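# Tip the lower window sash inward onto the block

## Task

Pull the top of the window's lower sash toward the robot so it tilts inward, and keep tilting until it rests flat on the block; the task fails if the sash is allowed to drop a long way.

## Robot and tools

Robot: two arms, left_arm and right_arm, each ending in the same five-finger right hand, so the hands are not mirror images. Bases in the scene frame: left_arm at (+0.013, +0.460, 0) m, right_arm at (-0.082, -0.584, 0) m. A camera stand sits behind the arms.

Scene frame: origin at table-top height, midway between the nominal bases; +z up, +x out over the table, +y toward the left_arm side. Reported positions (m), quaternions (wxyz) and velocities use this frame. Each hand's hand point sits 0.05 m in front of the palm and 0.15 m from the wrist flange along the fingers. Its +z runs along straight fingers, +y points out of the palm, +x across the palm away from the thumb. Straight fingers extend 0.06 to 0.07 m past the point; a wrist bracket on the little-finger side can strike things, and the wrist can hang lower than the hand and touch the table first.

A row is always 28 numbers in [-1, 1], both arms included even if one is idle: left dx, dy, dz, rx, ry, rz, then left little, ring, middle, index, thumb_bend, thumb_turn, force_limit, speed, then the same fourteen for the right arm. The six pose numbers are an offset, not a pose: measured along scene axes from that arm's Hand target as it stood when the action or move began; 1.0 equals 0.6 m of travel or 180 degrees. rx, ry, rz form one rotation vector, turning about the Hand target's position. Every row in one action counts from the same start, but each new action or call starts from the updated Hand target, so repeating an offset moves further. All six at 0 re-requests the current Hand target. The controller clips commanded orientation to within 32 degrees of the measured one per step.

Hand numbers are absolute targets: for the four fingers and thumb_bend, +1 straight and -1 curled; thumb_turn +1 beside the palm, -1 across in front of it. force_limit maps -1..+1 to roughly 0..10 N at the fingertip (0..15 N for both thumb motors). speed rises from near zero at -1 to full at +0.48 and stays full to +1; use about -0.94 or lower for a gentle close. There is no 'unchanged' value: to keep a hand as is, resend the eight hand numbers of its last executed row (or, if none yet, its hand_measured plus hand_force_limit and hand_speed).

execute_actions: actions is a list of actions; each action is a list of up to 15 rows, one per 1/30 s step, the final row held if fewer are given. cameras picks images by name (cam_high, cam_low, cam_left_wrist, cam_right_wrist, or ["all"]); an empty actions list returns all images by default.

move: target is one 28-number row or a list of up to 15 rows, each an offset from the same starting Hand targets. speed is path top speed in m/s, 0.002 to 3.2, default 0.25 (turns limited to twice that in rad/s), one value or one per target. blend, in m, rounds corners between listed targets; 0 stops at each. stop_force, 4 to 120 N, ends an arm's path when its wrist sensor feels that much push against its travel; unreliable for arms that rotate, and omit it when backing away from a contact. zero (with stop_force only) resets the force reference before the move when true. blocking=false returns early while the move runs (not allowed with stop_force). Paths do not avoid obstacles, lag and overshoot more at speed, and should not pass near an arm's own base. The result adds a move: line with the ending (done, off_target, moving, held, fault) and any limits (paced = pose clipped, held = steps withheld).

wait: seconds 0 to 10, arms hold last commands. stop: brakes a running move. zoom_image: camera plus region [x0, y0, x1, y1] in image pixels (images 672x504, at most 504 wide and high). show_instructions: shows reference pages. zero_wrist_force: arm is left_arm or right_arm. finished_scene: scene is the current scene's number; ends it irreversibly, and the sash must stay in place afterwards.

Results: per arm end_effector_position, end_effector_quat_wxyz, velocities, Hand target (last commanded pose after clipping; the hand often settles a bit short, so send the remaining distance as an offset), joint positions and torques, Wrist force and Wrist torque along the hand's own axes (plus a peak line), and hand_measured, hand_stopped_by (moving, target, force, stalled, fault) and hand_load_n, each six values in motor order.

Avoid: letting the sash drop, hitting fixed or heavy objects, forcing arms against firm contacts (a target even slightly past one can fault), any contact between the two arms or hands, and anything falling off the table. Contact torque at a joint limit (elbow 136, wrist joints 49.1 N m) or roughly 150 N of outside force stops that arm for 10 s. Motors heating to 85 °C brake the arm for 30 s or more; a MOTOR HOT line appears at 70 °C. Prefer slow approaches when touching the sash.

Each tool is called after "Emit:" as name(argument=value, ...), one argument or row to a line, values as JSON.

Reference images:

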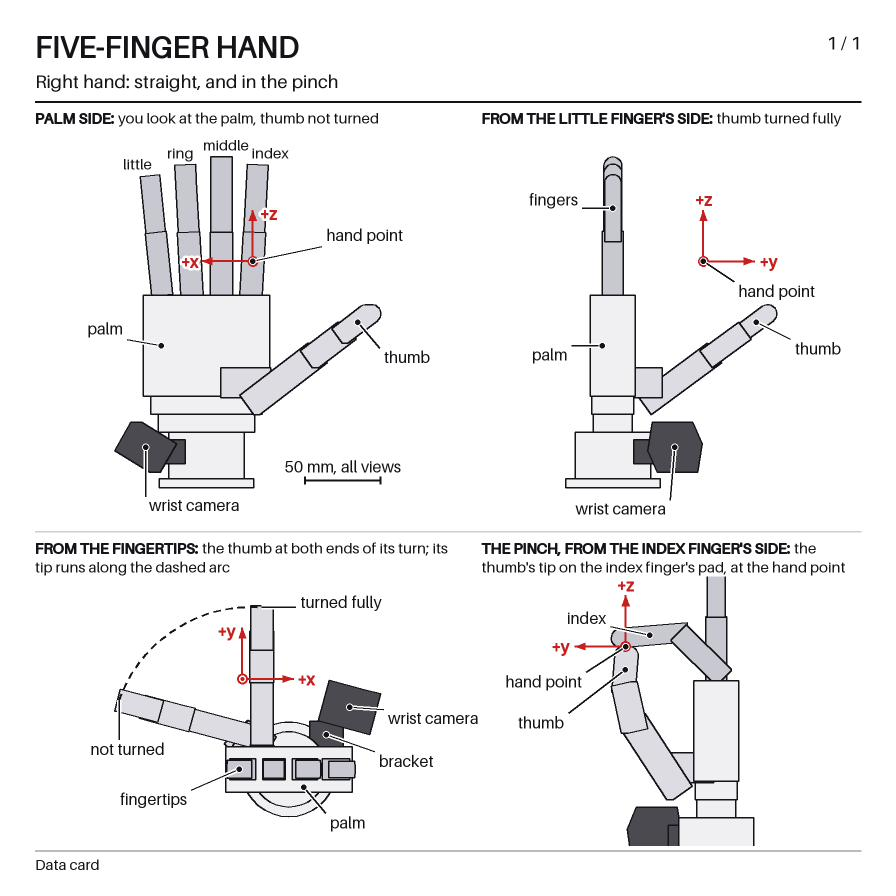

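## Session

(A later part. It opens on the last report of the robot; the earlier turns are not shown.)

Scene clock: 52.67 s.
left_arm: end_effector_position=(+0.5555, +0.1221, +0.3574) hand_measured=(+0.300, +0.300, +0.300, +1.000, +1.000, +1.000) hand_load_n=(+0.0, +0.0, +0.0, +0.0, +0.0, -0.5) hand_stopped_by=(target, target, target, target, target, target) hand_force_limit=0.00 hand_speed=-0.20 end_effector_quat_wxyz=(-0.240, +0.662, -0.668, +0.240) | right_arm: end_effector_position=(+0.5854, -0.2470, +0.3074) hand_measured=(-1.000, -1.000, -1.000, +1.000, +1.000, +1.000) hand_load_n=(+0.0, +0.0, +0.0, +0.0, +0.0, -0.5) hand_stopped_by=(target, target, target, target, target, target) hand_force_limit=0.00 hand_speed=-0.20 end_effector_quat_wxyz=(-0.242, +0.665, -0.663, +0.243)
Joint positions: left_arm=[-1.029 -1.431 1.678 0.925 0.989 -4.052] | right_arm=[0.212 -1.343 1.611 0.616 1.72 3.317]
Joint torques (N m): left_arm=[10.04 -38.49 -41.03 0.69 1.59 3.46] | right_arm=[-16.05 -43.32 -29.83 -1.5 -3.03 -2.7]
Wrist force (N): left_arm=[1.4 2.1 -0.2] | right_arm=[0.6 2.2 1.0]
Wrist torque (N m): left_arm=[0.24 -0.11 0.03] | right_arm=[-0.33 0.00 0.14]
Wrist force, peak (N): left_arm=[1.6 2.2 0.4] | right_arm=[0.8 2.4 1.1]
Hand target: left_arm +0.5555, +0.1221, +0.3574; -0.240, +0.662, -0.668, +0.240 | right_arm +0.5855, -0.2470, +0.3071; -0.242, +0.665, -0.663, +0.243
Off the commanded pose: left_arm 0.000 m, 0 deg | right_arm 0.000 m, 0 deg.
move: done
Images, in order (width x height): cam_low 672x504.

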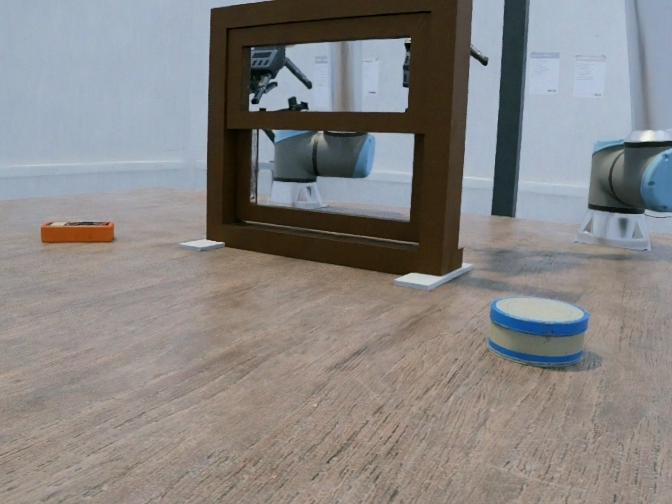

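Emit:
move(
  target=[0,0,0,0,0,0,0.3,0.3,0.3,1,1,1,0,-0.2,0,-0.004,-0.024,0,0,0,-1,-1,-1,1,1,1,0,-0.2],
  speed=0.03,
  stop_force=6,
  cameras=["cam_low"],
)

Emit:
zoom_image(
  camera="cam_low",
  region=[240, 70, 300, 120],
)

Scene clock: 54.70 s.
left_arm: end_effector_position=(+0.5555, +0.1221, +0.3574) hand_measured=(+0.300, +0.300, +0.300, +1.000, +1.000, +1.000) hand_load_n=(+0.0, +0.0, +0.0, +0.0, +0.0, +0.0) hand_stopped_by=(target, target, target, target, target, target) hand_force_limit=0.00 hand_speed=-0.20 end_effector_quat_wxyz=(-0.240, +0.662, -0.668, +0.240) | right_arm: end_effector_position=(+0.5855, -0.2494, +0.2927) hand_measured=(-1.000, -1.000, -1.000, +1.000, +1.000, +1.000) hand_load_n=(+0.0, +0.0, +0.0, +0.0, +0.0, -0.5) hand_stopped_by=(target, target, target, target, target, target) hand_force_limit=0.00 hand_speed=-0.20 end_effector_quat_wxyz=(-0.242, +0.665, -0.663, +0.243)
Joint positions: left_arm=[-1.029 -1.431 1.678 0.925 0.989 -4.052] | right_arm=[0.208 -1.339 1.632 0.59 1.718 3.314]
Joint torques (N m): left_arm=[11.23 -35.49 -41.35 0.62 1.85 3.85] | right_arm=[-14.59 -44.59 -28.99 -1.49 -2.99 -2.55]
Wrist force (N): left_arm=[1.6 1.8 -0.2] | right_arm=[0.7 2.2 0.9]
Wrist torque (N m): left_arm=[0.22 -0.14 0.03] | right_arm=[-0.33 -0.01 0.15]
Wrist force, peak (N): left_arm=[1.4 2.1 0.0] | right_arm=[0.5 2.8 0.6]
Hand target: left_arm +0.5555, +0.1221, +0.3574; -0.240, +0.662, -0.668, +0.240 | right_arm +0.5855, -0.2494, +0.2927; -0.242, +0.665, -0.663, +0.243
Off the commanded pose: left_arm 0.000 m, 0 deg | right_arm 0.000 m, 0 deg.
move: done
Images, in order (width x height): cam_low 672x504.

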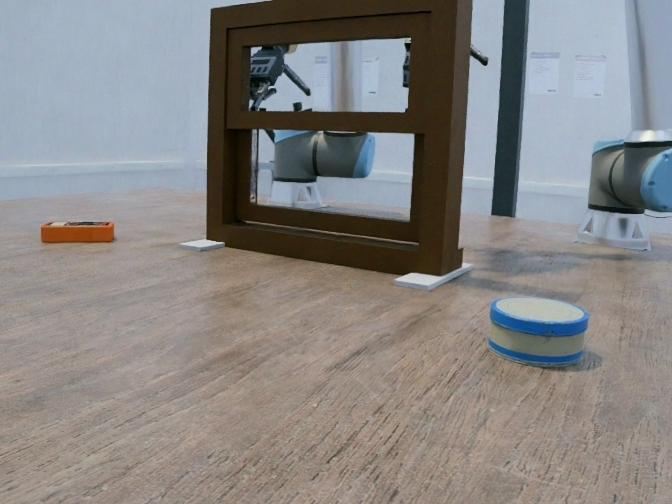

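Scaled by 8.400.

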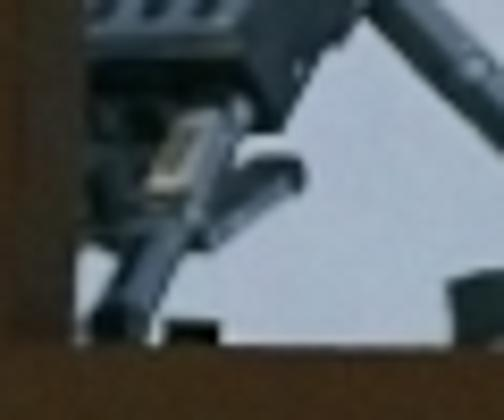

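Emit:
move(
  target=[0,0,0,0,0,0,0.3,0.3,0.3,1,1,1,0,-0.2,0,0.025,0,0,0,0,-1,-1,-1,1,1,1,0,-0.2],
  speed=0.02,
  stop_force=12,
  cameras=["cam_low"],
)

Emit:
zoom_image(
  camera="cam_low",
  region=[240, 70, 300, 120],
)

Scene clock: 57.17 s.
left_arm: end_effector_position=(+0.5555, +0.1221, +0.3574) hand_measured=(+0.300, +0.300, +0.300, +1.000, +1.000, +1.000) hand_load_n=(+0.0, +0.0, +0.0, +0.0, +0.0, -0.5) hand_stopped_by=(target, target, target, target, target, target) hand_force_limit=0.00 hand_speed=-0.20 end_effector_quat_wxyz=(-0.240, +0.662, -0.668, +0.240) | right_arm: end_effector_position=(+0.5855, -0.2344, +0.2927) hand_measured=(-1.000, -1.000, -1.000, +1.000, +1.000, +1.000) hand_load_n=(+0.0, +0.0, +0.0, +0.0, -0.5, +0.0) hand_stopped_by=(target, target, target, target, target, target) hand_force_limit=0.00 hand_speed=-0.20 end_effector_quat_wxyz=(-0.242, +0.665, -0.663, +0.243)
Joint positions: left_arm=[-1.029 -1.431 1.678 0.925 0.989 -4.052] | right_arm=[0.232 -1.326 1.616 0.596 1.733 3.333]
Joint torques (N m): left_arm=[9.92 -38.9 -41.8 0.83 1.6 3.7] | right_arm=[15.14 -46.17 -43.7 5.25 3.43 2.3]
Wrist force (N): left_arm=[1.0 1.9 0.0] | right_arm=[3.3 1.8 0.9]
Wrist torque (N m): left_arm=[0.23 -0.05 0.00] | right_arm=[-0.31 0.17 0.02]
Wrist force, peak (N): left_arm=[1.4 2.3 -0.4] | right_arm=[3.1 2.3 1.3]
Hand target: left_arm +0.5555, +0.1221, +0.3574; -0.240, +0.662, -0.668, +0.240 | right_arm +0.5855, -0.2344, +0.2927; -0.242, +0.665, -0.663, +0.243
Off the commanded pose: left_arm 0.000 m, 0 deg | right_arm 0.000 m, 0 deg.
move: done
Images, in order (width x height): cam_low 672x504.

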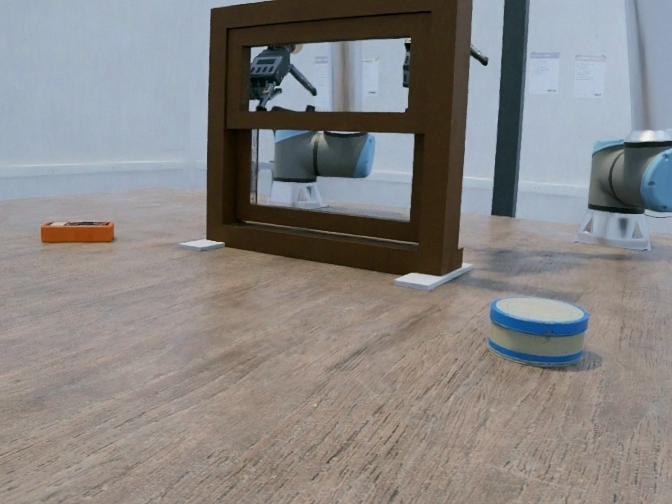

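Scaled by 8.400.

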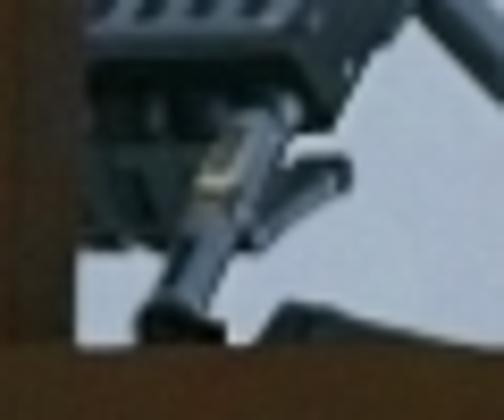

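Emit:
move(
  target=[0,0,0,0,0,0,0.3,0.3,0.3,1,1,1,0,-0.2,0,0.015,0,0,0,0,-1,-1,-1,1,1,1,0,-0.2],
  speed=0.02,
  stop_force=20,
  cameras=["cam_low"],
)

Emit:
zoom_image(
  camera="cam_low",
  region=[240, 70, 300, 120],
)

Scene clock: 59.17 s.
left_arm: end_effector_position=(+0.5555, +0.1221, +0.3574) hand_measured=(+0.300, +0.300, +0.300, +1.000, +1.000, +1.000) hand_load_n=(+0.0, +0.0, +0.0, +0.0, +0.0, -0.5) hand_stopped_by=(target, target, target, target, target, target) hand_force_limit=0.00 hand_speed=-0.20 end_effector_quat_wxyz=(-0.240, +0.662, -0.668, +0.240) | right_arm: end_effector_position=(+0.5855, -0.2254, +0.2927) hand_measured=(-1.000, -1.000, -1.000, +1.000, +1.000, +1.000) hand_load_n=(+0.0, +0.0, +0.0, +0.0, +0.0, +0.0) hand_stopped_by=(target, target, target, target, target, target) hand_force_limit=0.00 hand_speed=-0.20 end_effector_quat_wxyz=(-0.242, +0.665, -0.663, +0.243)
Joint positions: left_arm=[-1.029 -1.431 1.678 0.925 0.989 -4.052] | right_arm=[0.247 -1.318 1.607 0.6 1.742 3.344]
Joint torques (N m): left_arm=[10.78 -37.3 -41.36 0.88 1.72 3.72] | right_arm=[15.36 -46.41 -43.97 5.24 2.61 2.28]
Wrist force (N): left_arm=[1.4 1.9 -0.3] | right_arm=[5.4 1.7 0.3]
Wrist torque (N m): left_arm=[0.24 -0.09 0.02] | right_arm=[-0.25 0.32 0.16]
Wrist force, peak (N): left_arm=[1.0 2.3 0.5] | right_arm=[5.5 2.0 0.6]
Hand target: left_arm +0.5555, +0.1221, +0.3574; -0.240, +0.662, -0.668, +0.240 | right_arm +0.5855, -0.2254, +0.2927; -0.242, +0.665, -0.663, +0.243
Off the commanded pose: left_arm 0.000 m, 0 deg | right_arm 0.000 m, 0 deg.
move: done
Images, in order (width x height): cam_low 672x504.

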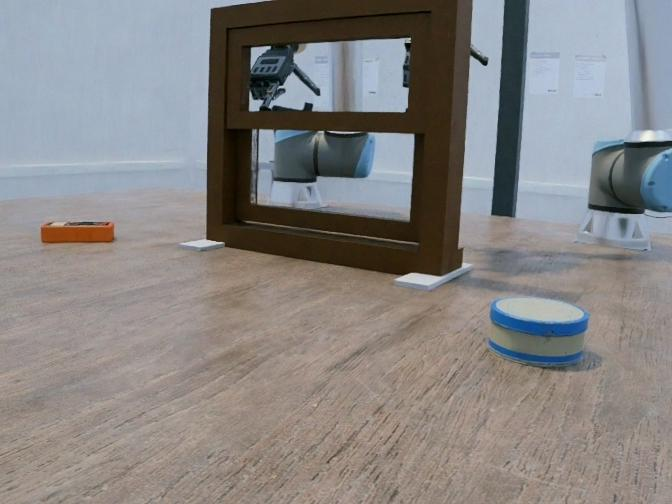

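Scaled by 8.400.

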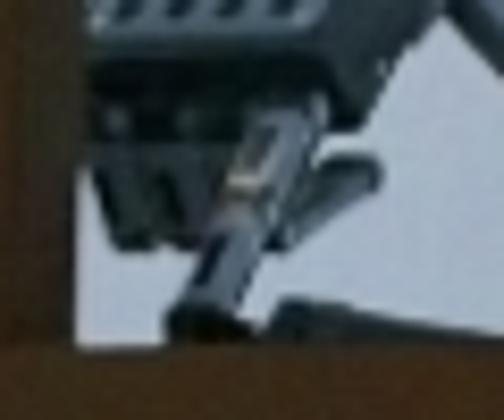

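Emit:
move(
  target=[0,0,0,0,0,0,0.3,0.3,0.3,1,1,1,0,-0.2,0,0.015,0,0,0,0,-1,-1,-1,1,1,1,0,-0.2],
  speed=0.01,
  stop_force=6,
  cameras=["cam_low"],
)

Emit:
zoom_image(
  camera="cam_low",
  region=[240, 70, 300, 120],
)

Scene clock: 61.03 s.
left_arm: end_effector_position=(+0.5555, +0.1221, +0.3574) hand_measured=(+0.300, +0.300, +0.300, +1.000, +1.000, +1.000) hand_load_n=(+0.0, +0.0, +0.0, +0.0, +0.0, +0.0) hand_stopped_by=(target, target, target, target, target, target) hand_force_limit=0.00 hand_speed=-0.20 end_effector_quat_wxyz=(-0.240, +0.662, -0.668, +0.240) | right_arm: end_effector_position=(+0.5855, -0.2241, +0.2927) hand_measured=(-1.000, -1.000, -1.000, +1.000, +1.000, +1.000) hand_load_n=(+0.0, +0.0, +0.0, +0.0, +0.0, -0.5) hand_stopped_by=(target, target, target, target, target, target) hand_force_limit=0.00 hand_speed=-0.20 end_effector_quat_wxyz=(-0.242, +0.665, -0.663, +0.243)
Joint positions: left_arm=[-1.029 -1.431 1.678 0.925 0.989 -4.052] | right_arm=[0.249 -1.317 1.605 0.6 1.744 3.346]
Joint torques (N m): left_arm=[9.9 -39.3 -41.13 0.75 1.66 3.53] | right_arm=[-7.36 -62.69 -30.36 -2.52 -6.62 -2.64]
Wrist force (N): left_arm=[0.8 1.8 0.6] | right_arm=[11.4 2.4 -0.2]
Wrist torque (N m): left_arm=[0.16 -0.04 -0.02] | right_arm=[-0.20 0.60 0.61]
Wrist force, peak (N): left_arm=[1.6 2.2 0.2] | right_arm=[15.2 1.6 -1.7]
Hand target: left_arm +0.5555, +0.1221, +0.3574; -0.240, +0.662, -0.668, +0.240 | right_arm +0.5855, -0.2241, +0.2927; -0.242, +0.665, -0.663, +0.243 (not the last commanded pose)
Off the commanded pose: left_arm 0.000 m, 0 deg | right_arm 0.008 m, 0 deg.
move: contact (right_arm)
Images, in order (width x height): cam_low 672x504.

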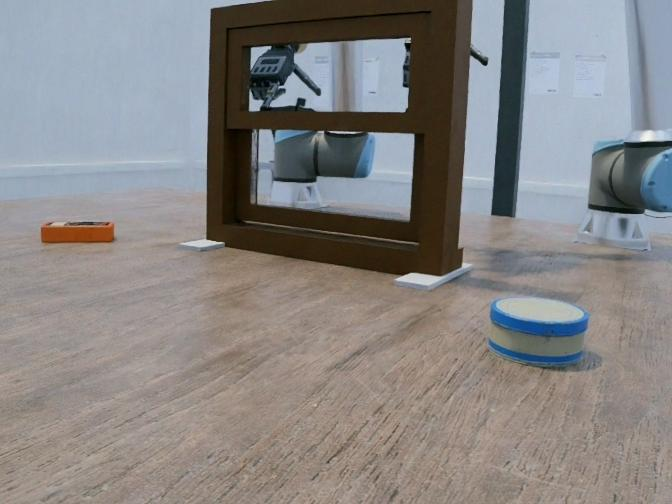

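Scaled by 8.400.

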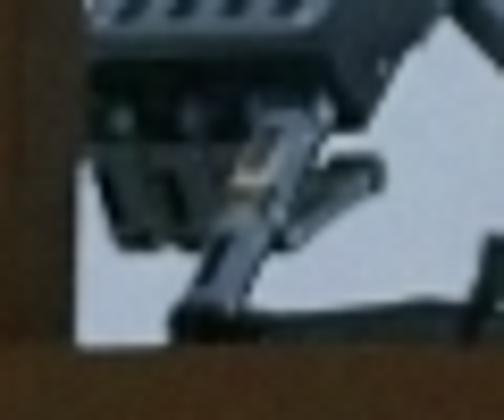

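Emit:
move(
  target=[0,0,0,0,0,0,0.3,0.3,0.3,1,1,1,0,-0.2,0,-0.0015,0,0,0,0,-1,-1,-1,1,1,1,0,-0.2],
  speed=0.01,
  cameras=["all"],
)

Emit:
zoom_image(
  camera="cam_right_wrist",
  region=[190, 330, 310, 450],
)

Scene clock: 62.57 s.
left_arm: end_effector_position=(+0.5555, +0.1221, +0.3574) hand_measured=(+0.300, +0.300, +0.300, +1.000, +1.000, +1.000) hand_load_n=(+0.0, +0.0, +0.0, +0.0, +0.0, +0.0) hand_stopped_by=(target, target, target, target, target, target) hand_force_limit=0.00 hand_speed=-0.20 end_effector_quat_wxyz=(-0.240, +0.662, -0.668, +0.240) | right_arm: end_effector_position=(+0.5855, -0.2249, +0.2927) hand_measured=(-1.000, -1.000, -1.000, +1.000, +1.000, +1.000) hand_load_n=(+0.0, +0.0, +0.0, +0.0, +0.0, +0.0) hand_stopped_by=(target, target, target, target, target, target) hand_force_limit=0.00 hand_speed=-0.20 end_effector_quat_wxyz=(-0.242, +0.665, -0.663, +0.243)
Joint positions: left_arm=[-1.029 -1.431 1.678 0.925 0.989 -4.052] | right_arm=[0.248 -1.318 1.606 0.6 1.743 3.345]
Joint torques (N m): left_arm=[12.9 -35.96 -41.27 0.59 1.58 3.58] | right_arm=[-12.2 -62.57 -29.5 -1.98 -4.45 -2.7]
Wrist force (N): left_arm=[1.3 2.3 0.1] | right_arm=[5.2 2.4 0.3]
Wrist torque (N m): left_arm=[0.27 -0.09 0.03] | right_arm=[-0.26 0.26 0.46]
Wrist force, peak (N): left_arm=[1.3 2.3 0.1] | right_arm=[11.5 2.3 -1.2]
Hand target: left_arm +0.5555, +0.1221, +0.3574; -0.240, +0.662, -0.668, +0.240 | right_arm +0.5855, -0.2250, +0.2927; -0.242, +0.665, -0.663, +0.243
Off the commanded pose: left_arm 0.000 m, 0 deg | right_arm 0.000 m, 0 deg.
move: done
camera_calibration:
cam_left_wrist: T_world_to_cam=[[-0.798351, -0.225911, -0.558212, 0.667444], [-0.449987, 0.839811, 0.303693, 0.034759], [0.400185, 0.493642, -0.77212, 0.108287], [0, 0, 0, 1]] pos_world=[0.50516, 0.0681364, 0.44563]
cam_right_wrist: T_world_to_cam=[[-0.742123, -0.250117, -0.621848, 0.553501], [-0.486903, 0.838766, 0.243713, 0.406082], [0.460628, 0.483645, -0.744251, 0.171742], [0, 0, 0, 1]] pos_world=[0.529379, -0.28523, 0.373045]

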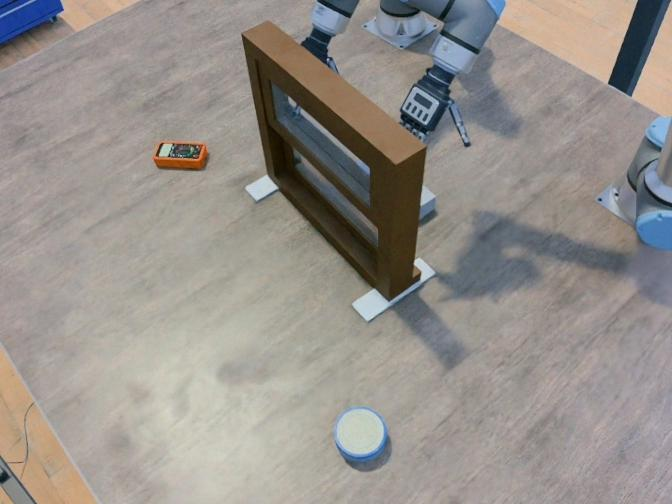

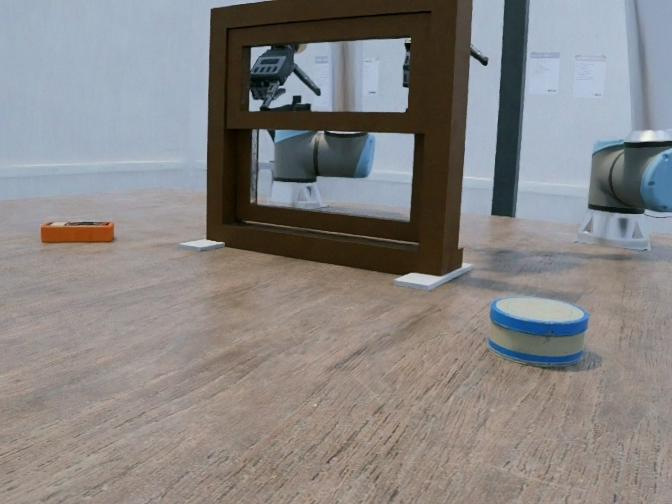

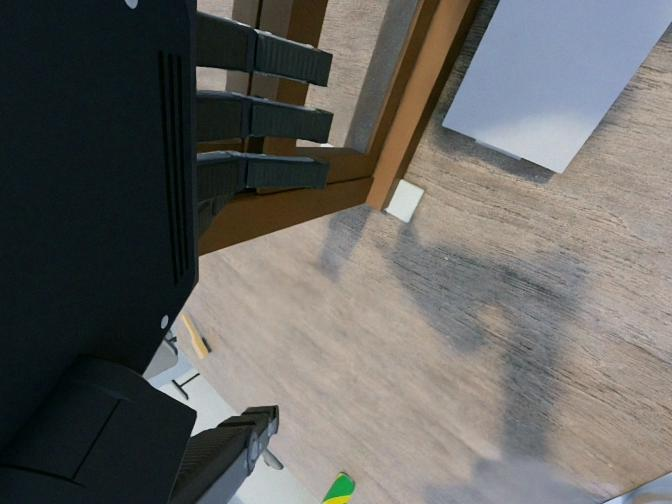

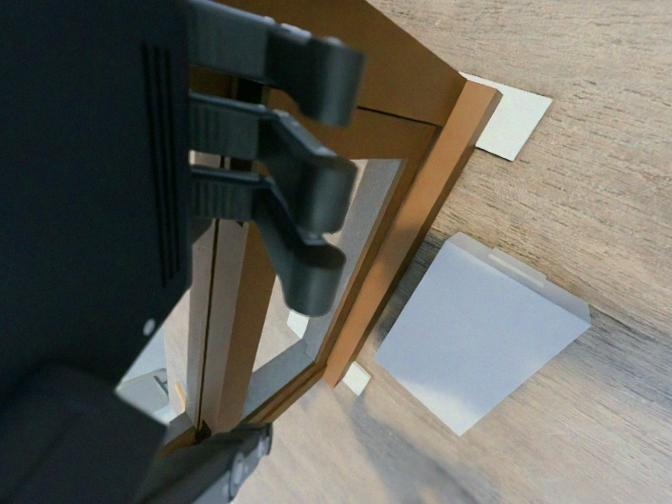

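Scaled by 4.200.

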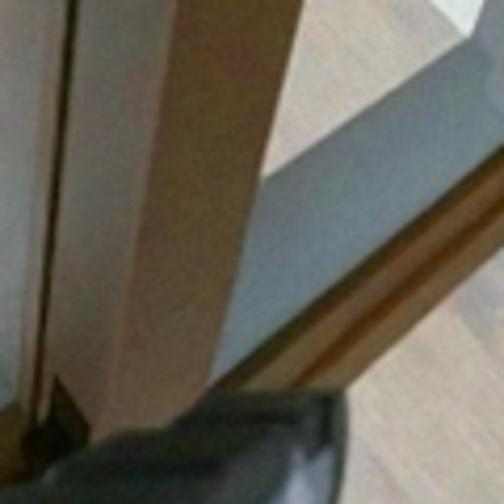

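Emit:
move(
  target=[0.0,0.0,0,0,0,0,1,1,1,1,1,1,0,-0.2,0,0,0,0,0,0,-1,-1,-1,1,1,1,0,-0.2],
  speed=0.05,
  cameras=["cam_left_wrist"],
)

Emit:
zoom_image(
  camera="cam_left_wrist",
  region=[190, 90, 310, 210],
)

Scene clock: 64.07 s.
left_arm: end_effector_position=(+0.5555, +0.1221, +0.3574) hand_measured=(+1.000, +1.000, +1.000, +1.000, +1.000, +1.000) hand_load_n=(+0.0, +0.0, +0.0, +0.0, +0.0, +0.0) hand_stopped_by=(target, target, target, target, target, target) hand_force_limit=0.00 hand_speed=-0.20 end_effector_quat_wxyz=(-0.240, +0.662, -0.668, +0.240) | right_arm: end_effector_position=(+0.5855, -0.2250, +0.2927) hand_measured=(-1.000, -1.000, -1.000, +1.000, +1.000, +1.000) hand_load_n=(+0.0, +0.0, +0.5, +0.0, -0.5, +0.0) hand_stopped_by=(target, target, target, target, target, target) hand_force_limit=0.00 hand_speed=-0.20 end_effector_quat_wxyz=(-0.242, +0.665, -0.663, +0.243)
Joint positions: left_arm=[-1.029 -1.431 1.678 0.925 0.989 -4.052] | right_arm=[0.248 -1.318 1.606 0.6 1.743 3.345]
Joint torques (N m): left_arm=[10.71 -38.78 -40.92 1.87 1.43 3.44] | right_arm=[-11.29 -63.43 -29.8 -2.08 -4.51 -2.71]
Wrist force (N): left_arm=[1.0 1.6 0.2] | right_arm=[5.1 2.5 0.4]
Wrist torque (N m): left_arm=[0.15 -0.05 -0.01] | right_arm=[-0.27 0.26 0.44]
Wrist force, peak (N): left_arm=[1.3 2.2 -0.4] | right_arm=[5.4 2.2 0.4]
Hand target: left_arm +0.5555, +0.1221, +0.3574; -0.240, +0.662, -0.668, +0.240 | right_arm +0.5855, -0.2250, +0.2927; -0.242, +0.665, -0.663, +0.243
Off the commanded pose: left_arm 0.000 m, 0 deg | right_arm 0.000 m, 0 deg.
move: done
camera_calibration:
cam_left_wrist: T_world_to_cam=[[-0.798351, -0.225911, -0.558212, 0.667444], [-0.449987, 0.839811, 0.303693, 0.034759], [0.400185, 0.493642, -0.77212, 0.108287], [0, 0, 0, 1]] pos_world=[0.50516, 0.0681364, 0.44563]
Images, in order (width x height): cam_left_wrist 672x504.

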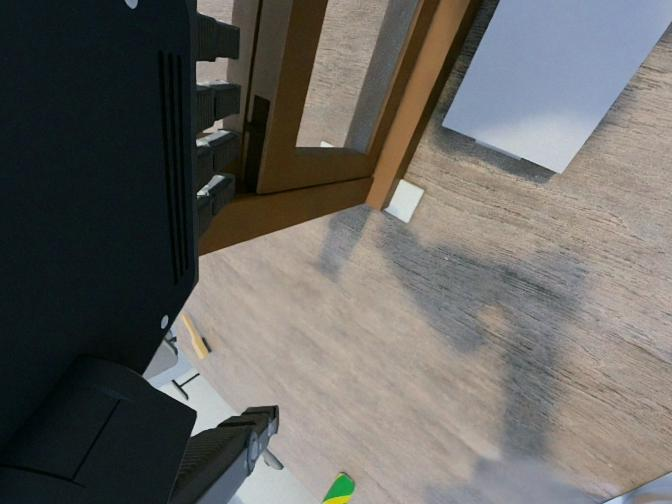

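Scaled by 4.200.

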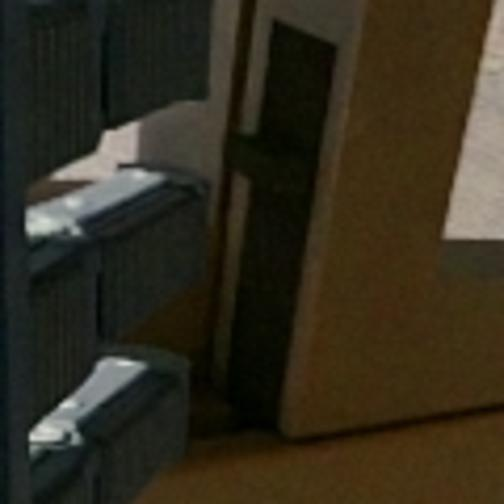

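Emit:
move(
  target=[0.045,-0.0135,-0.02,0,0,0,-0.2,-0.2,-0.2,1,1,1,0,-0.2,0,0,0,0,0,0,-1,-1,-1,1,1,1,0,-0.2],
  speed=0.05,
  cameras=["all"],
)

Emit:
zoom_image(
  camera="cam_low",
  region=[380, 40, 440, 120],
)

Emit:
zoom_image(
  camera="cam_right_wrist",
  region=[170, 330, 290, 450],
)

Scene clock: 67.30 s.
left_arm: end_effector_position=(+0.5822, +0.1141, +0.3455) hand_measured=(-0.200, -0.200, -0.200, +1.000, +1.000, +1.000) hand_load_n=(+0.0, +0.0, +0.0, +0.0, +0.0, +0.0) hand_stopped_by=(target, target, target, target, target, target) hand_force_limit=0.00 hand_speed=-0.20 end_effector_quat_wxyz=(-0.240, +0.662, -0.668, +0.240) | right_arm: end_effector_position=(+0.5855, -0.2250, +0.2927) hand_measured=(-1.000, -1.000, -1.000, +1.000, +1.000, +1.000) hand_load_n=(+0.0, +0.0, +0.0, +0.0, +0.0, +0.0) hand_stopped_by=(target, target, target, target, target, target) hand_force_limit=0.00 hand_speed=-0.20 end_effector_quat_wxyz=(-0.242, +0.665, -0.663, +0.243)
Joint positions: left_arm=[-0.994 -1.386 1.642 0.895 1.003 -4.015] | right_arm=[0.248 -1.318 1.606 0.6 1.743 3.345]
Joint torques (N m): left_arm=[10.59 -44.52 -43.6 1.31 1.48 3.75] | right_arm=[-11.3 -63.43 -29.55 -2.01 -4.53 -2.62]
Wrist force (N): left_arm=[0.9 1.9 -0.4] | right_arm=[4.8 2.3 0.2]
Wrist torque (N m): left_arm=[0.21 -0.08 0.00] | right_arm=[-0.28 0.31 0.42]
Wrist force, peak (N): left_arm=[1.7 2.0 0.4] | right_arm=[5.3 2.4 -0.1]
Hand target: left_arm +0.5825, +0.1140, +0.3454; -0.240, +0.662, -0.668, +0.240 | right_arm +0.5855, -0.2250, +0.2927; -0.242, +0.665, -0.663, +0.243
Off the commanded pose: left_arm 0.000 m, 0 deg | right_arm 0.000 m, 0 deg.
move: done
camera_calibration:
cam_left_wrist: T_world_to_cam=[[-0.798351, -0.225911, -0.558212, 0.68031], [-0.449987, 0.839811, 0.303693, 0.0571061], [0.400185, 0.493642, -0.77212, 0.0923633], [0, 0, 0, 1]] pos_world=[0.53186, 0.0601364, 0.43373]
cam_right_wrist: T_world_to_cam=[[-0.742123, -0.250117, -0.621848, 0.553476], [-0.486903, 0.838766, 0.243713, 0.406166], [0.460628, 0.483645, -0.744251, 0.17179], [0, 0, 0, 1]] pos_world=[0.529379, -0.28533, 0.373045]

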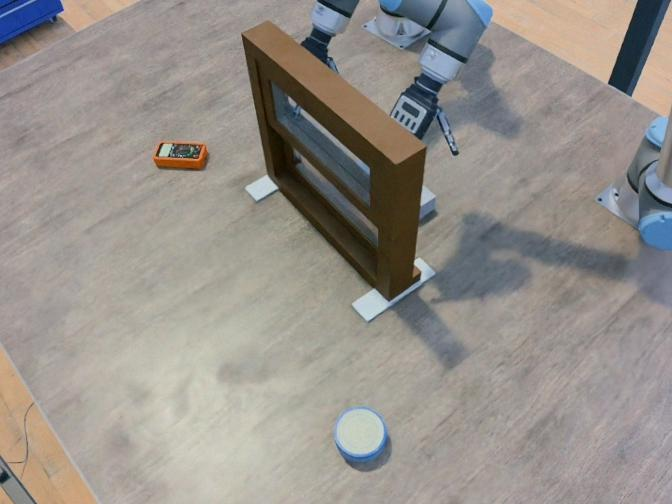

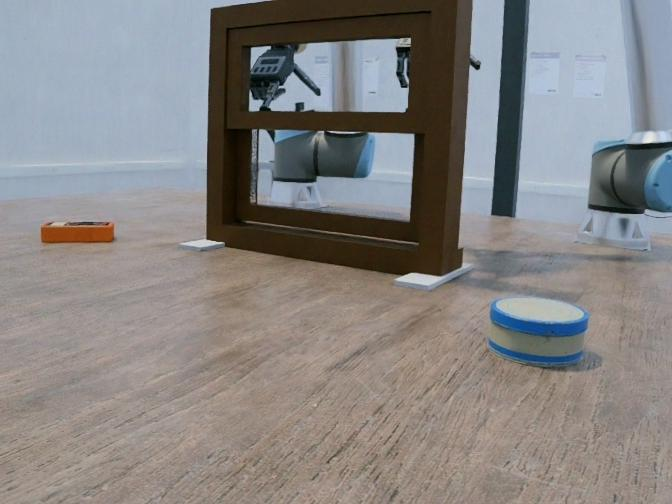

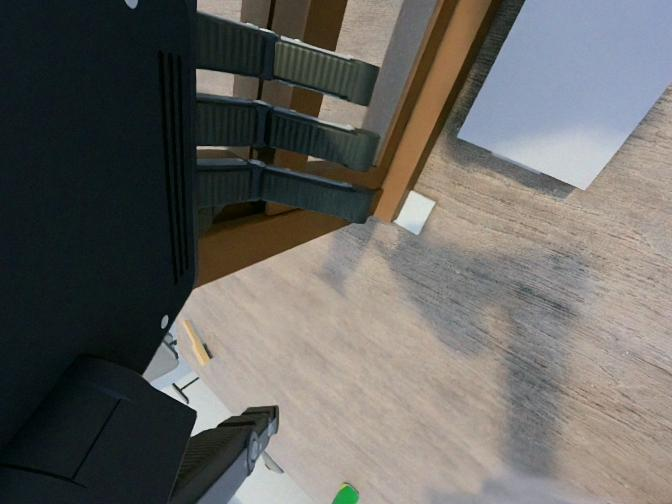

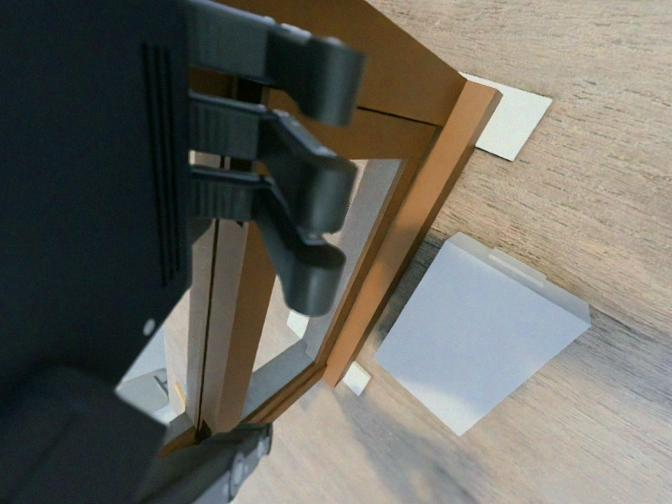

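Scaled by 6.300.

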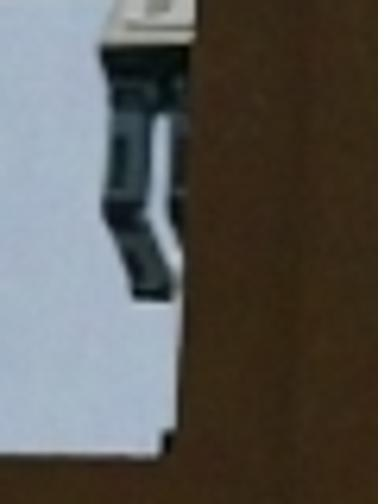

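Scaled by 4.200.

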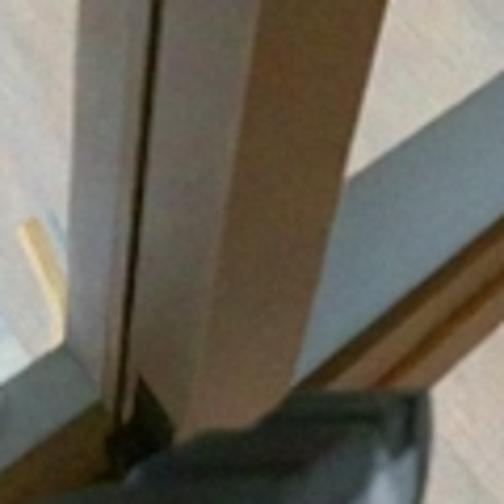

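Emit:
move(
  target=[0.0167,0,-0.0483,0,0,0,-0.2,-0.2,-0.2,1,1,1,0,-0.2,0,0,0,0,0,0,-1,-1,-1,1,1,1,0,-0.2],
  speed=0.03,
  stop_force=6,
  cameras=["cam_low","cam_right_wrist"],
)

Emit:
zoom_image(
  camera="cam_right_wrist",
  region=[170, 330, 290, 450],
)

Emit:
zoom_image(
  camera="cam_low",
  region=[380, 40, 440, 120],
)

Scene clock: 70.70 s.
left_arm: end_effector_position=(+0.5925, +0.1140, +0.3164) hand_measured=(-0.200, -0.200, -0.200, +1.000, +1.000, +1.000) hand_load_n=(+0.0, +0.0, +0.0, -0.5, +0.0, -0.5) hand_stopped_by=(target, target, target, target, target, target) hand_force_limit=0.00 hand_speed=-0.20 end_effector_quat_wxyz=(-0.240, +0.662, -0.668, +0.240) | right_arm: end_effector_position=(+0.5855, -0.2250, +0.2927) hand_measured=(-1.000, -1.000, -1.000, +1.000, +1.000, +1.000) hand_load_n=(+0.0, +0.0, +0.0, +0.0, +0.0, +0.0) hand_stopped_by=(target, target, target, target, target, target) hand_force_limit=0.00 hand_speed=-0.20 end_effector_quat_wxyz=(-0.242, +0.665, -0.663, +0.243)
Joint positions: left_arm=[-0.979 -1.361 1.663 0.84 1.009 -3.998] | right_arm=[0.248 -1.318 1.606 0.6 1.743 3.345]
Joint torques (N m): left_arm=[11.34 -41.55 -26.66 0.8 2.01 3.94] | right_arm=[-11.18 -62.44 -29.59 -2.04 -4.47 -2.58]
Wrist force (N): left_arm=[1.6 1.5 0.2] | right_arm=[5.0 2.0 -0.1]
Wrist torque (N m): left_arm=[0.12 -0.19 0.03] | right_arm=[-0.31 0.30 0.42]
Wrist force, peak (N): left_arm=[1.7 1.8 -0.2] | right_arm=[5.1 2.6 0.3]
Hand target: left_arm +0.5925, +0.1140, +0.3164; -0.240, +0.662, -0.668, +0.240 | right_arm +0.5855, -0.2250, +0.2927; -0.242, +0.665, -0.663, +0.243
Off the commanded pose: left_arm 0.000 m, 0 deg | right_arm 0.000 m, 0 deg.
move: done
camera_calibration:
cam_right_wrist: T_world_to_cam=[[-0.742123, -0.250117, -0.621848, 0.553476], [-0.486903, 0.838766, 0.243713, 0.406166], [0.460628, 0.483645, -0.744251, 0.17179], [0, 0, 0, 1]] pos_world=[0.529379, -0.28533, 0.373045]
Images, in order (width x height): cam_low 672x504, cam_right_wrist 672x504.

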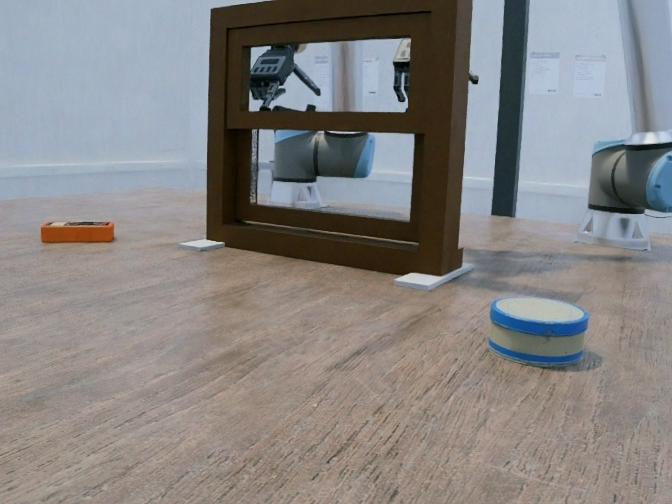

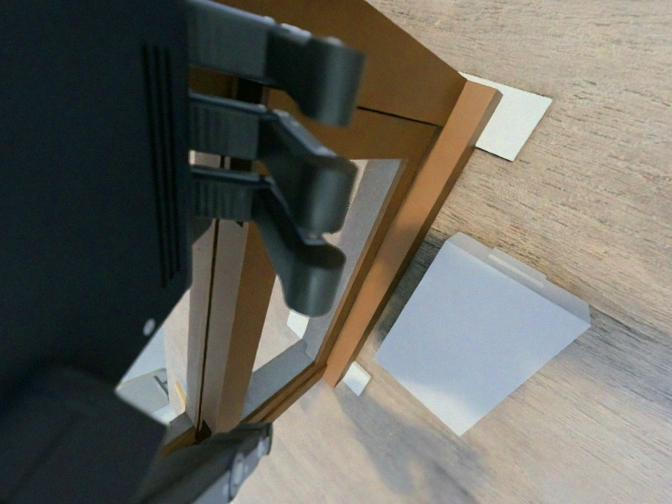

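Scaled by 4.200.

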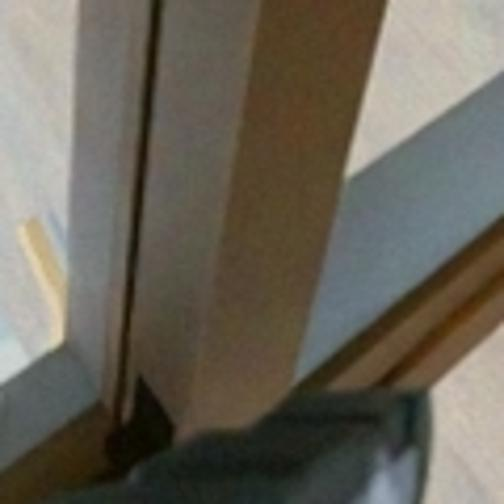

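Scaled by 6.300.

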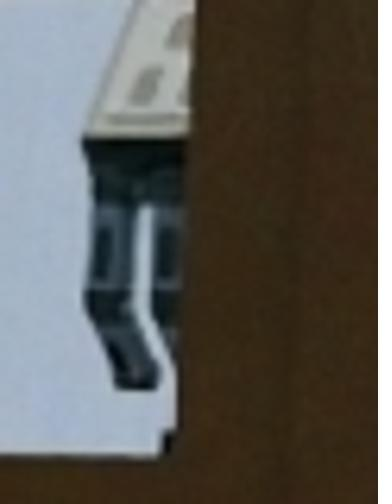

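Emit:
move(
  target=[0,-0.0167,0,0,0,0,-0.2,-0.2,-0.2,1,1,1,0,-0.2,0,0,0,0,0,0,-1,-1,-1,1,1,1,0,-0.2],
  speed=0.02,
  stop_force=10,
  cameras=["cam_low","cam_right_wrist"],
)

Emit:
zoom_image(
  camera="cam_right_wrist",
  region=[170, 330, 290, 450],
)

Emit:
zoom_image(
  camera="cam_low",
  region=[380, 40, 440, 120],
)

Scene clock: 72.83 s.
left_arm: end_effector_position=(+0.5925, +0.1040, +0.3164) hand_measured=(-0.200, -0.200, -0.200, +1.000, +1.000, +1.000) hand_load_n=(+0.0, +0.0, +0.0, +0.0, +0.0, +0.0) hand_stopped_by=(target, target, target, target, target, target) hand_force_limit=0.00 hand_speed=-0.20 end_effector_quat_wxyz=(-0.240, +0.662, -0.668, +0.240) | right_arm: end_effector_position=(+0.5855, -0.2250, +0.2927) hand_measured=(-1.000, -1.000, -1.000, +1.000, +1.000, +1.000) hand_load_n=(+0.0, +0.0, +0.0, +0.0, +0.0, +0.0) hand_stopped_by=(target, target, target, target, target, target) hand_force_limit=0.00 hand_speed=-0.20 end_effector_quat_wxyz=(-0.242, +0.665, -0.663, +0.243)
Joint positions: left_arm=[-0.989 -1.35 1.65 0.847 1.005 -4.009] | right_arm=[0.248 -1.318 1.606 0.6 1.743 3.345]
Joint torques (N m): left_arm=[-9.49 -42.34 -42.16 5.45 -3.75 -3.61] | right_arm=[-10.63 -62.99 -29.85 -1.92 -4.59 -2.6]
Wrist force (N): left_arm=[1.1 1.1 0.0] | right_arm=[5.2 2.4 0.5]
Wrist torque (N m): left_arm=[0.07 -0.13 0.12] | right_arm=[-0.29 0.24 0.45]
Wrist force, peak (N): left_arm=[1.4 1.8 1.0] | right_arm=[5.2 2.4 0.5]
Hand target: left_arm +0.5925, +0.1040, +0.3164; -0.240, +0.662, -0.668, +0.240 | right_arm +0.5855, -0.2250, +0.2927; -0.242, +0.665, -0.663, +0.243
Off the commanded pose: left_arm 0.000 m, 0 deg | right_arm 0.000 m, 0 deg.
move: done
camera_calibration:
cam_right_wrist: T_world_to_cam=[[-0.742123, -0.250117, -0.621848, 0.553476], [-0.486903, 0.838766, 0.243713, 0.406166], [0.460628, 0.483645, -0.744251, 0.17179], [0, 0, 0, 1]] pos_world=[0.529379, -0.28533, 0.373045]
Images, in order (width x height): cam_low 672x504, cam_right_wrist 672x504.

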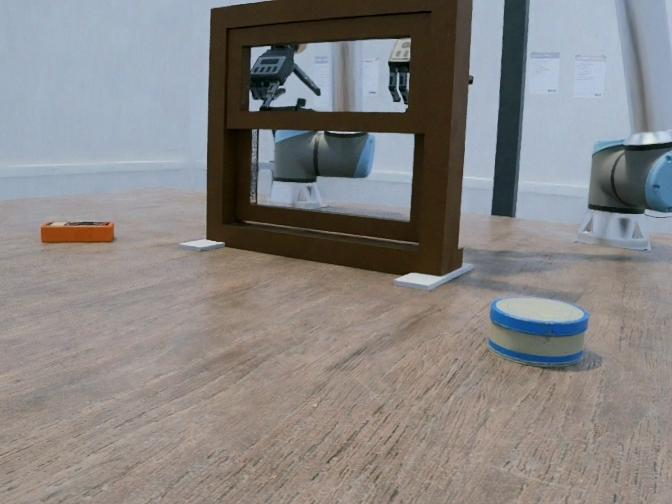

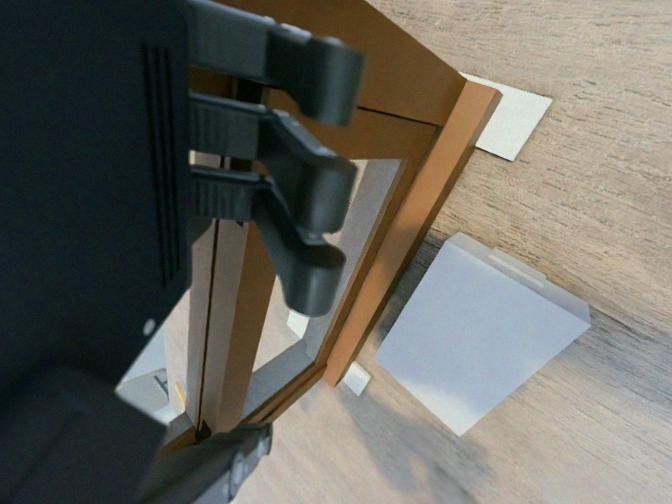

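Scaled by 4.200.

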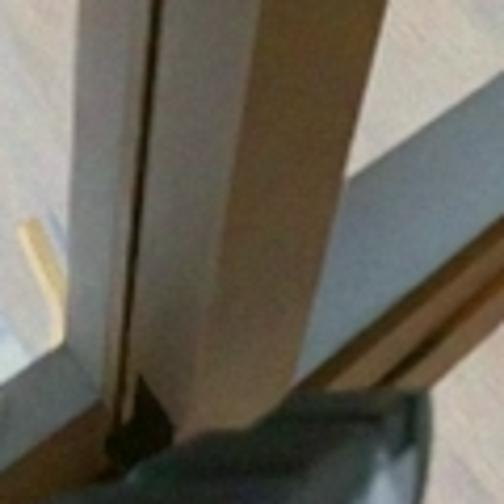

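Scaled by 6.300.

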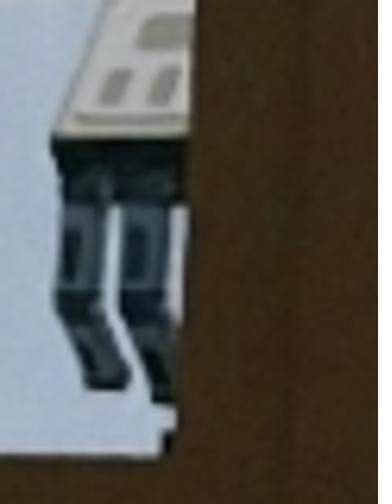

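Emit:
move(
  target=[0,-0.0133,0,0,0,0,-0.2,-0.2,-0.2,1,1,1,0,-0.2,0,0,0,0,0,0,-1,-1,-1,1,1,1,0,-0.2],
  speed=0.015,
  stop_force=8,
  cameras=["cam_low","cam_right_wrist"],
)

Emit:
zoom_image(
  camera="cam_right_wrist",
  region=[170, 330, 290, 450],
)

Emit:
zoom_image(
  camera="cam_low",
  region=[380, 40, 440, 120],
)

Scene clock: 74.90 s.
left_arm: end_effector_position=(+0.5925, +0.0960, +0.3164) hand_measured=(-0.200, -0.200, -0.200, +1.000, +1.000, +1.000) hand_load_n=(+0.0, +0.0, +0.0, +0.0, +0.0, +0.0) hand_stopped_by=(target, target, target, target, target, target) hand_force_limit=0.00 hand_speed=-0.20 end_effector_quat_wxyz=(-0.240, +0.662, -0.668, +0.240) | right_arm: end_effector_position=(+0.5855, -0.2250, +0.2927) hand_measured=(-1.000, -1.000, -1.000, +1.000, +1.000, +1.000) hand_load_n=(+0.0, +0.0, +0.0, +0.0, +0.0, +0.0) hand_stopped_by=(target, target, target, target, target, target) hand_force_limit=0.00 hand_speed=-0.20 end_effector_quat_wxyz=(-0.242, +0.665, -0.663, +0.243)
Joint positions: left_arm=[-0.996 -1.341 1.639 0.853 1.002 -4.017] | right_arm=[0.248 -1.318 1.606 0.6 1.743 3.345]
Joint torques (N m): left_arm=[-9.47 -43.7 -41.91 5.77 -3.92 -3.37] | right_arm=[-10.42 -63.61 -29.99 -1.78 -4.29 -2.56]
Wrist force (N): left_arm=[1.1 1.3 0.5] | right_arm=[4.8 2.2 0.5]
Wrist torque (N m): left_arm=[0.08 -0.13 0.13] | right_arm=[-0.33 0.30 0.42]
Wrist force, peak (N): left_arm=[1.9 1.9 0.5] | right_arm=[5.3 2.1 0.2]
Hand target: left_arm +0.5925, +0.0960, +0.3164; -0.240, +0.662, -0.668, +0.240 | right_arm +0.5855, -0.2250, +0.2927; -0.242, +0.665, -0.663, +0.243
Off the commanded pose: left_arm 0.000 m, 0 deg | right_arm 0.000 m, 0 deg.
move: done
camera_calibration:
cam_right_wrist: T_world_to_cam=[[-0.742123, -0.250117, -0.621848, 0.553476], [-0.486903, 0.838766, 0.243713, 0.406166], [0.460628, 0.483645, -0.744251, 0.17179], [0, 0, 0, 1]] pos_world=[0.529379, -0.28533, 0.373045]
Images, in order (width x height): cam_low 672x504, cam_right_wrist 672x504.

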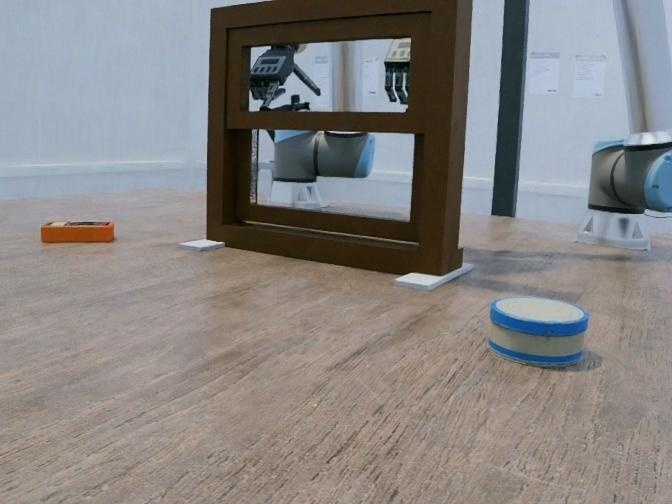

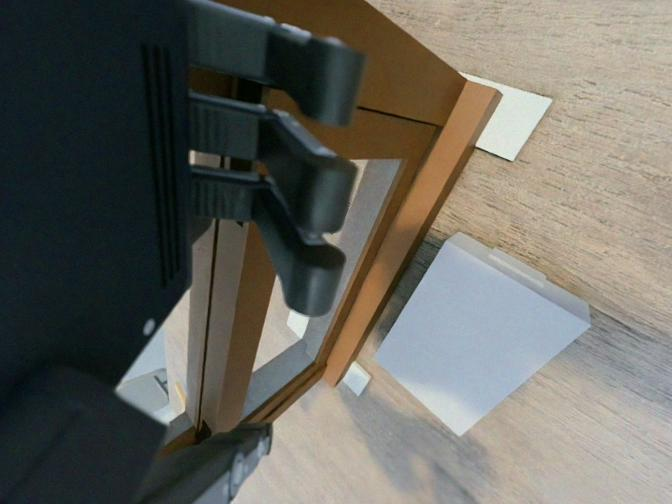

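Scaled by 4.200.

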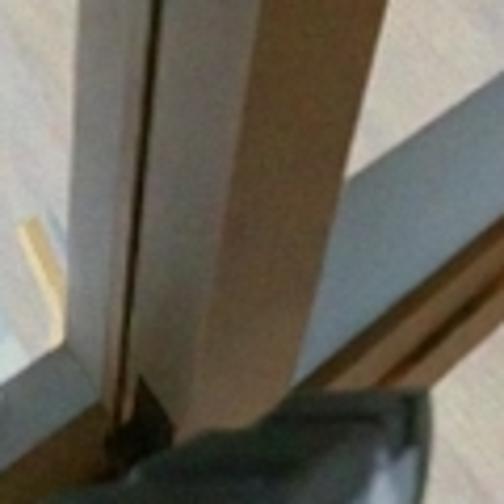

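Scaled by 6.300.

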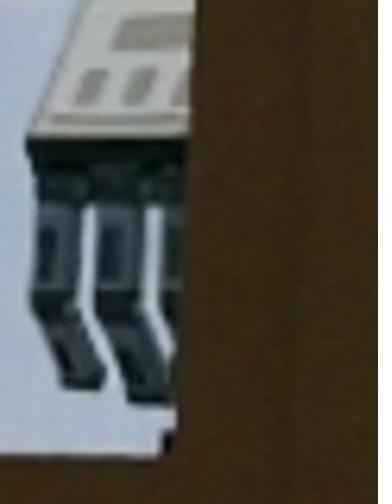

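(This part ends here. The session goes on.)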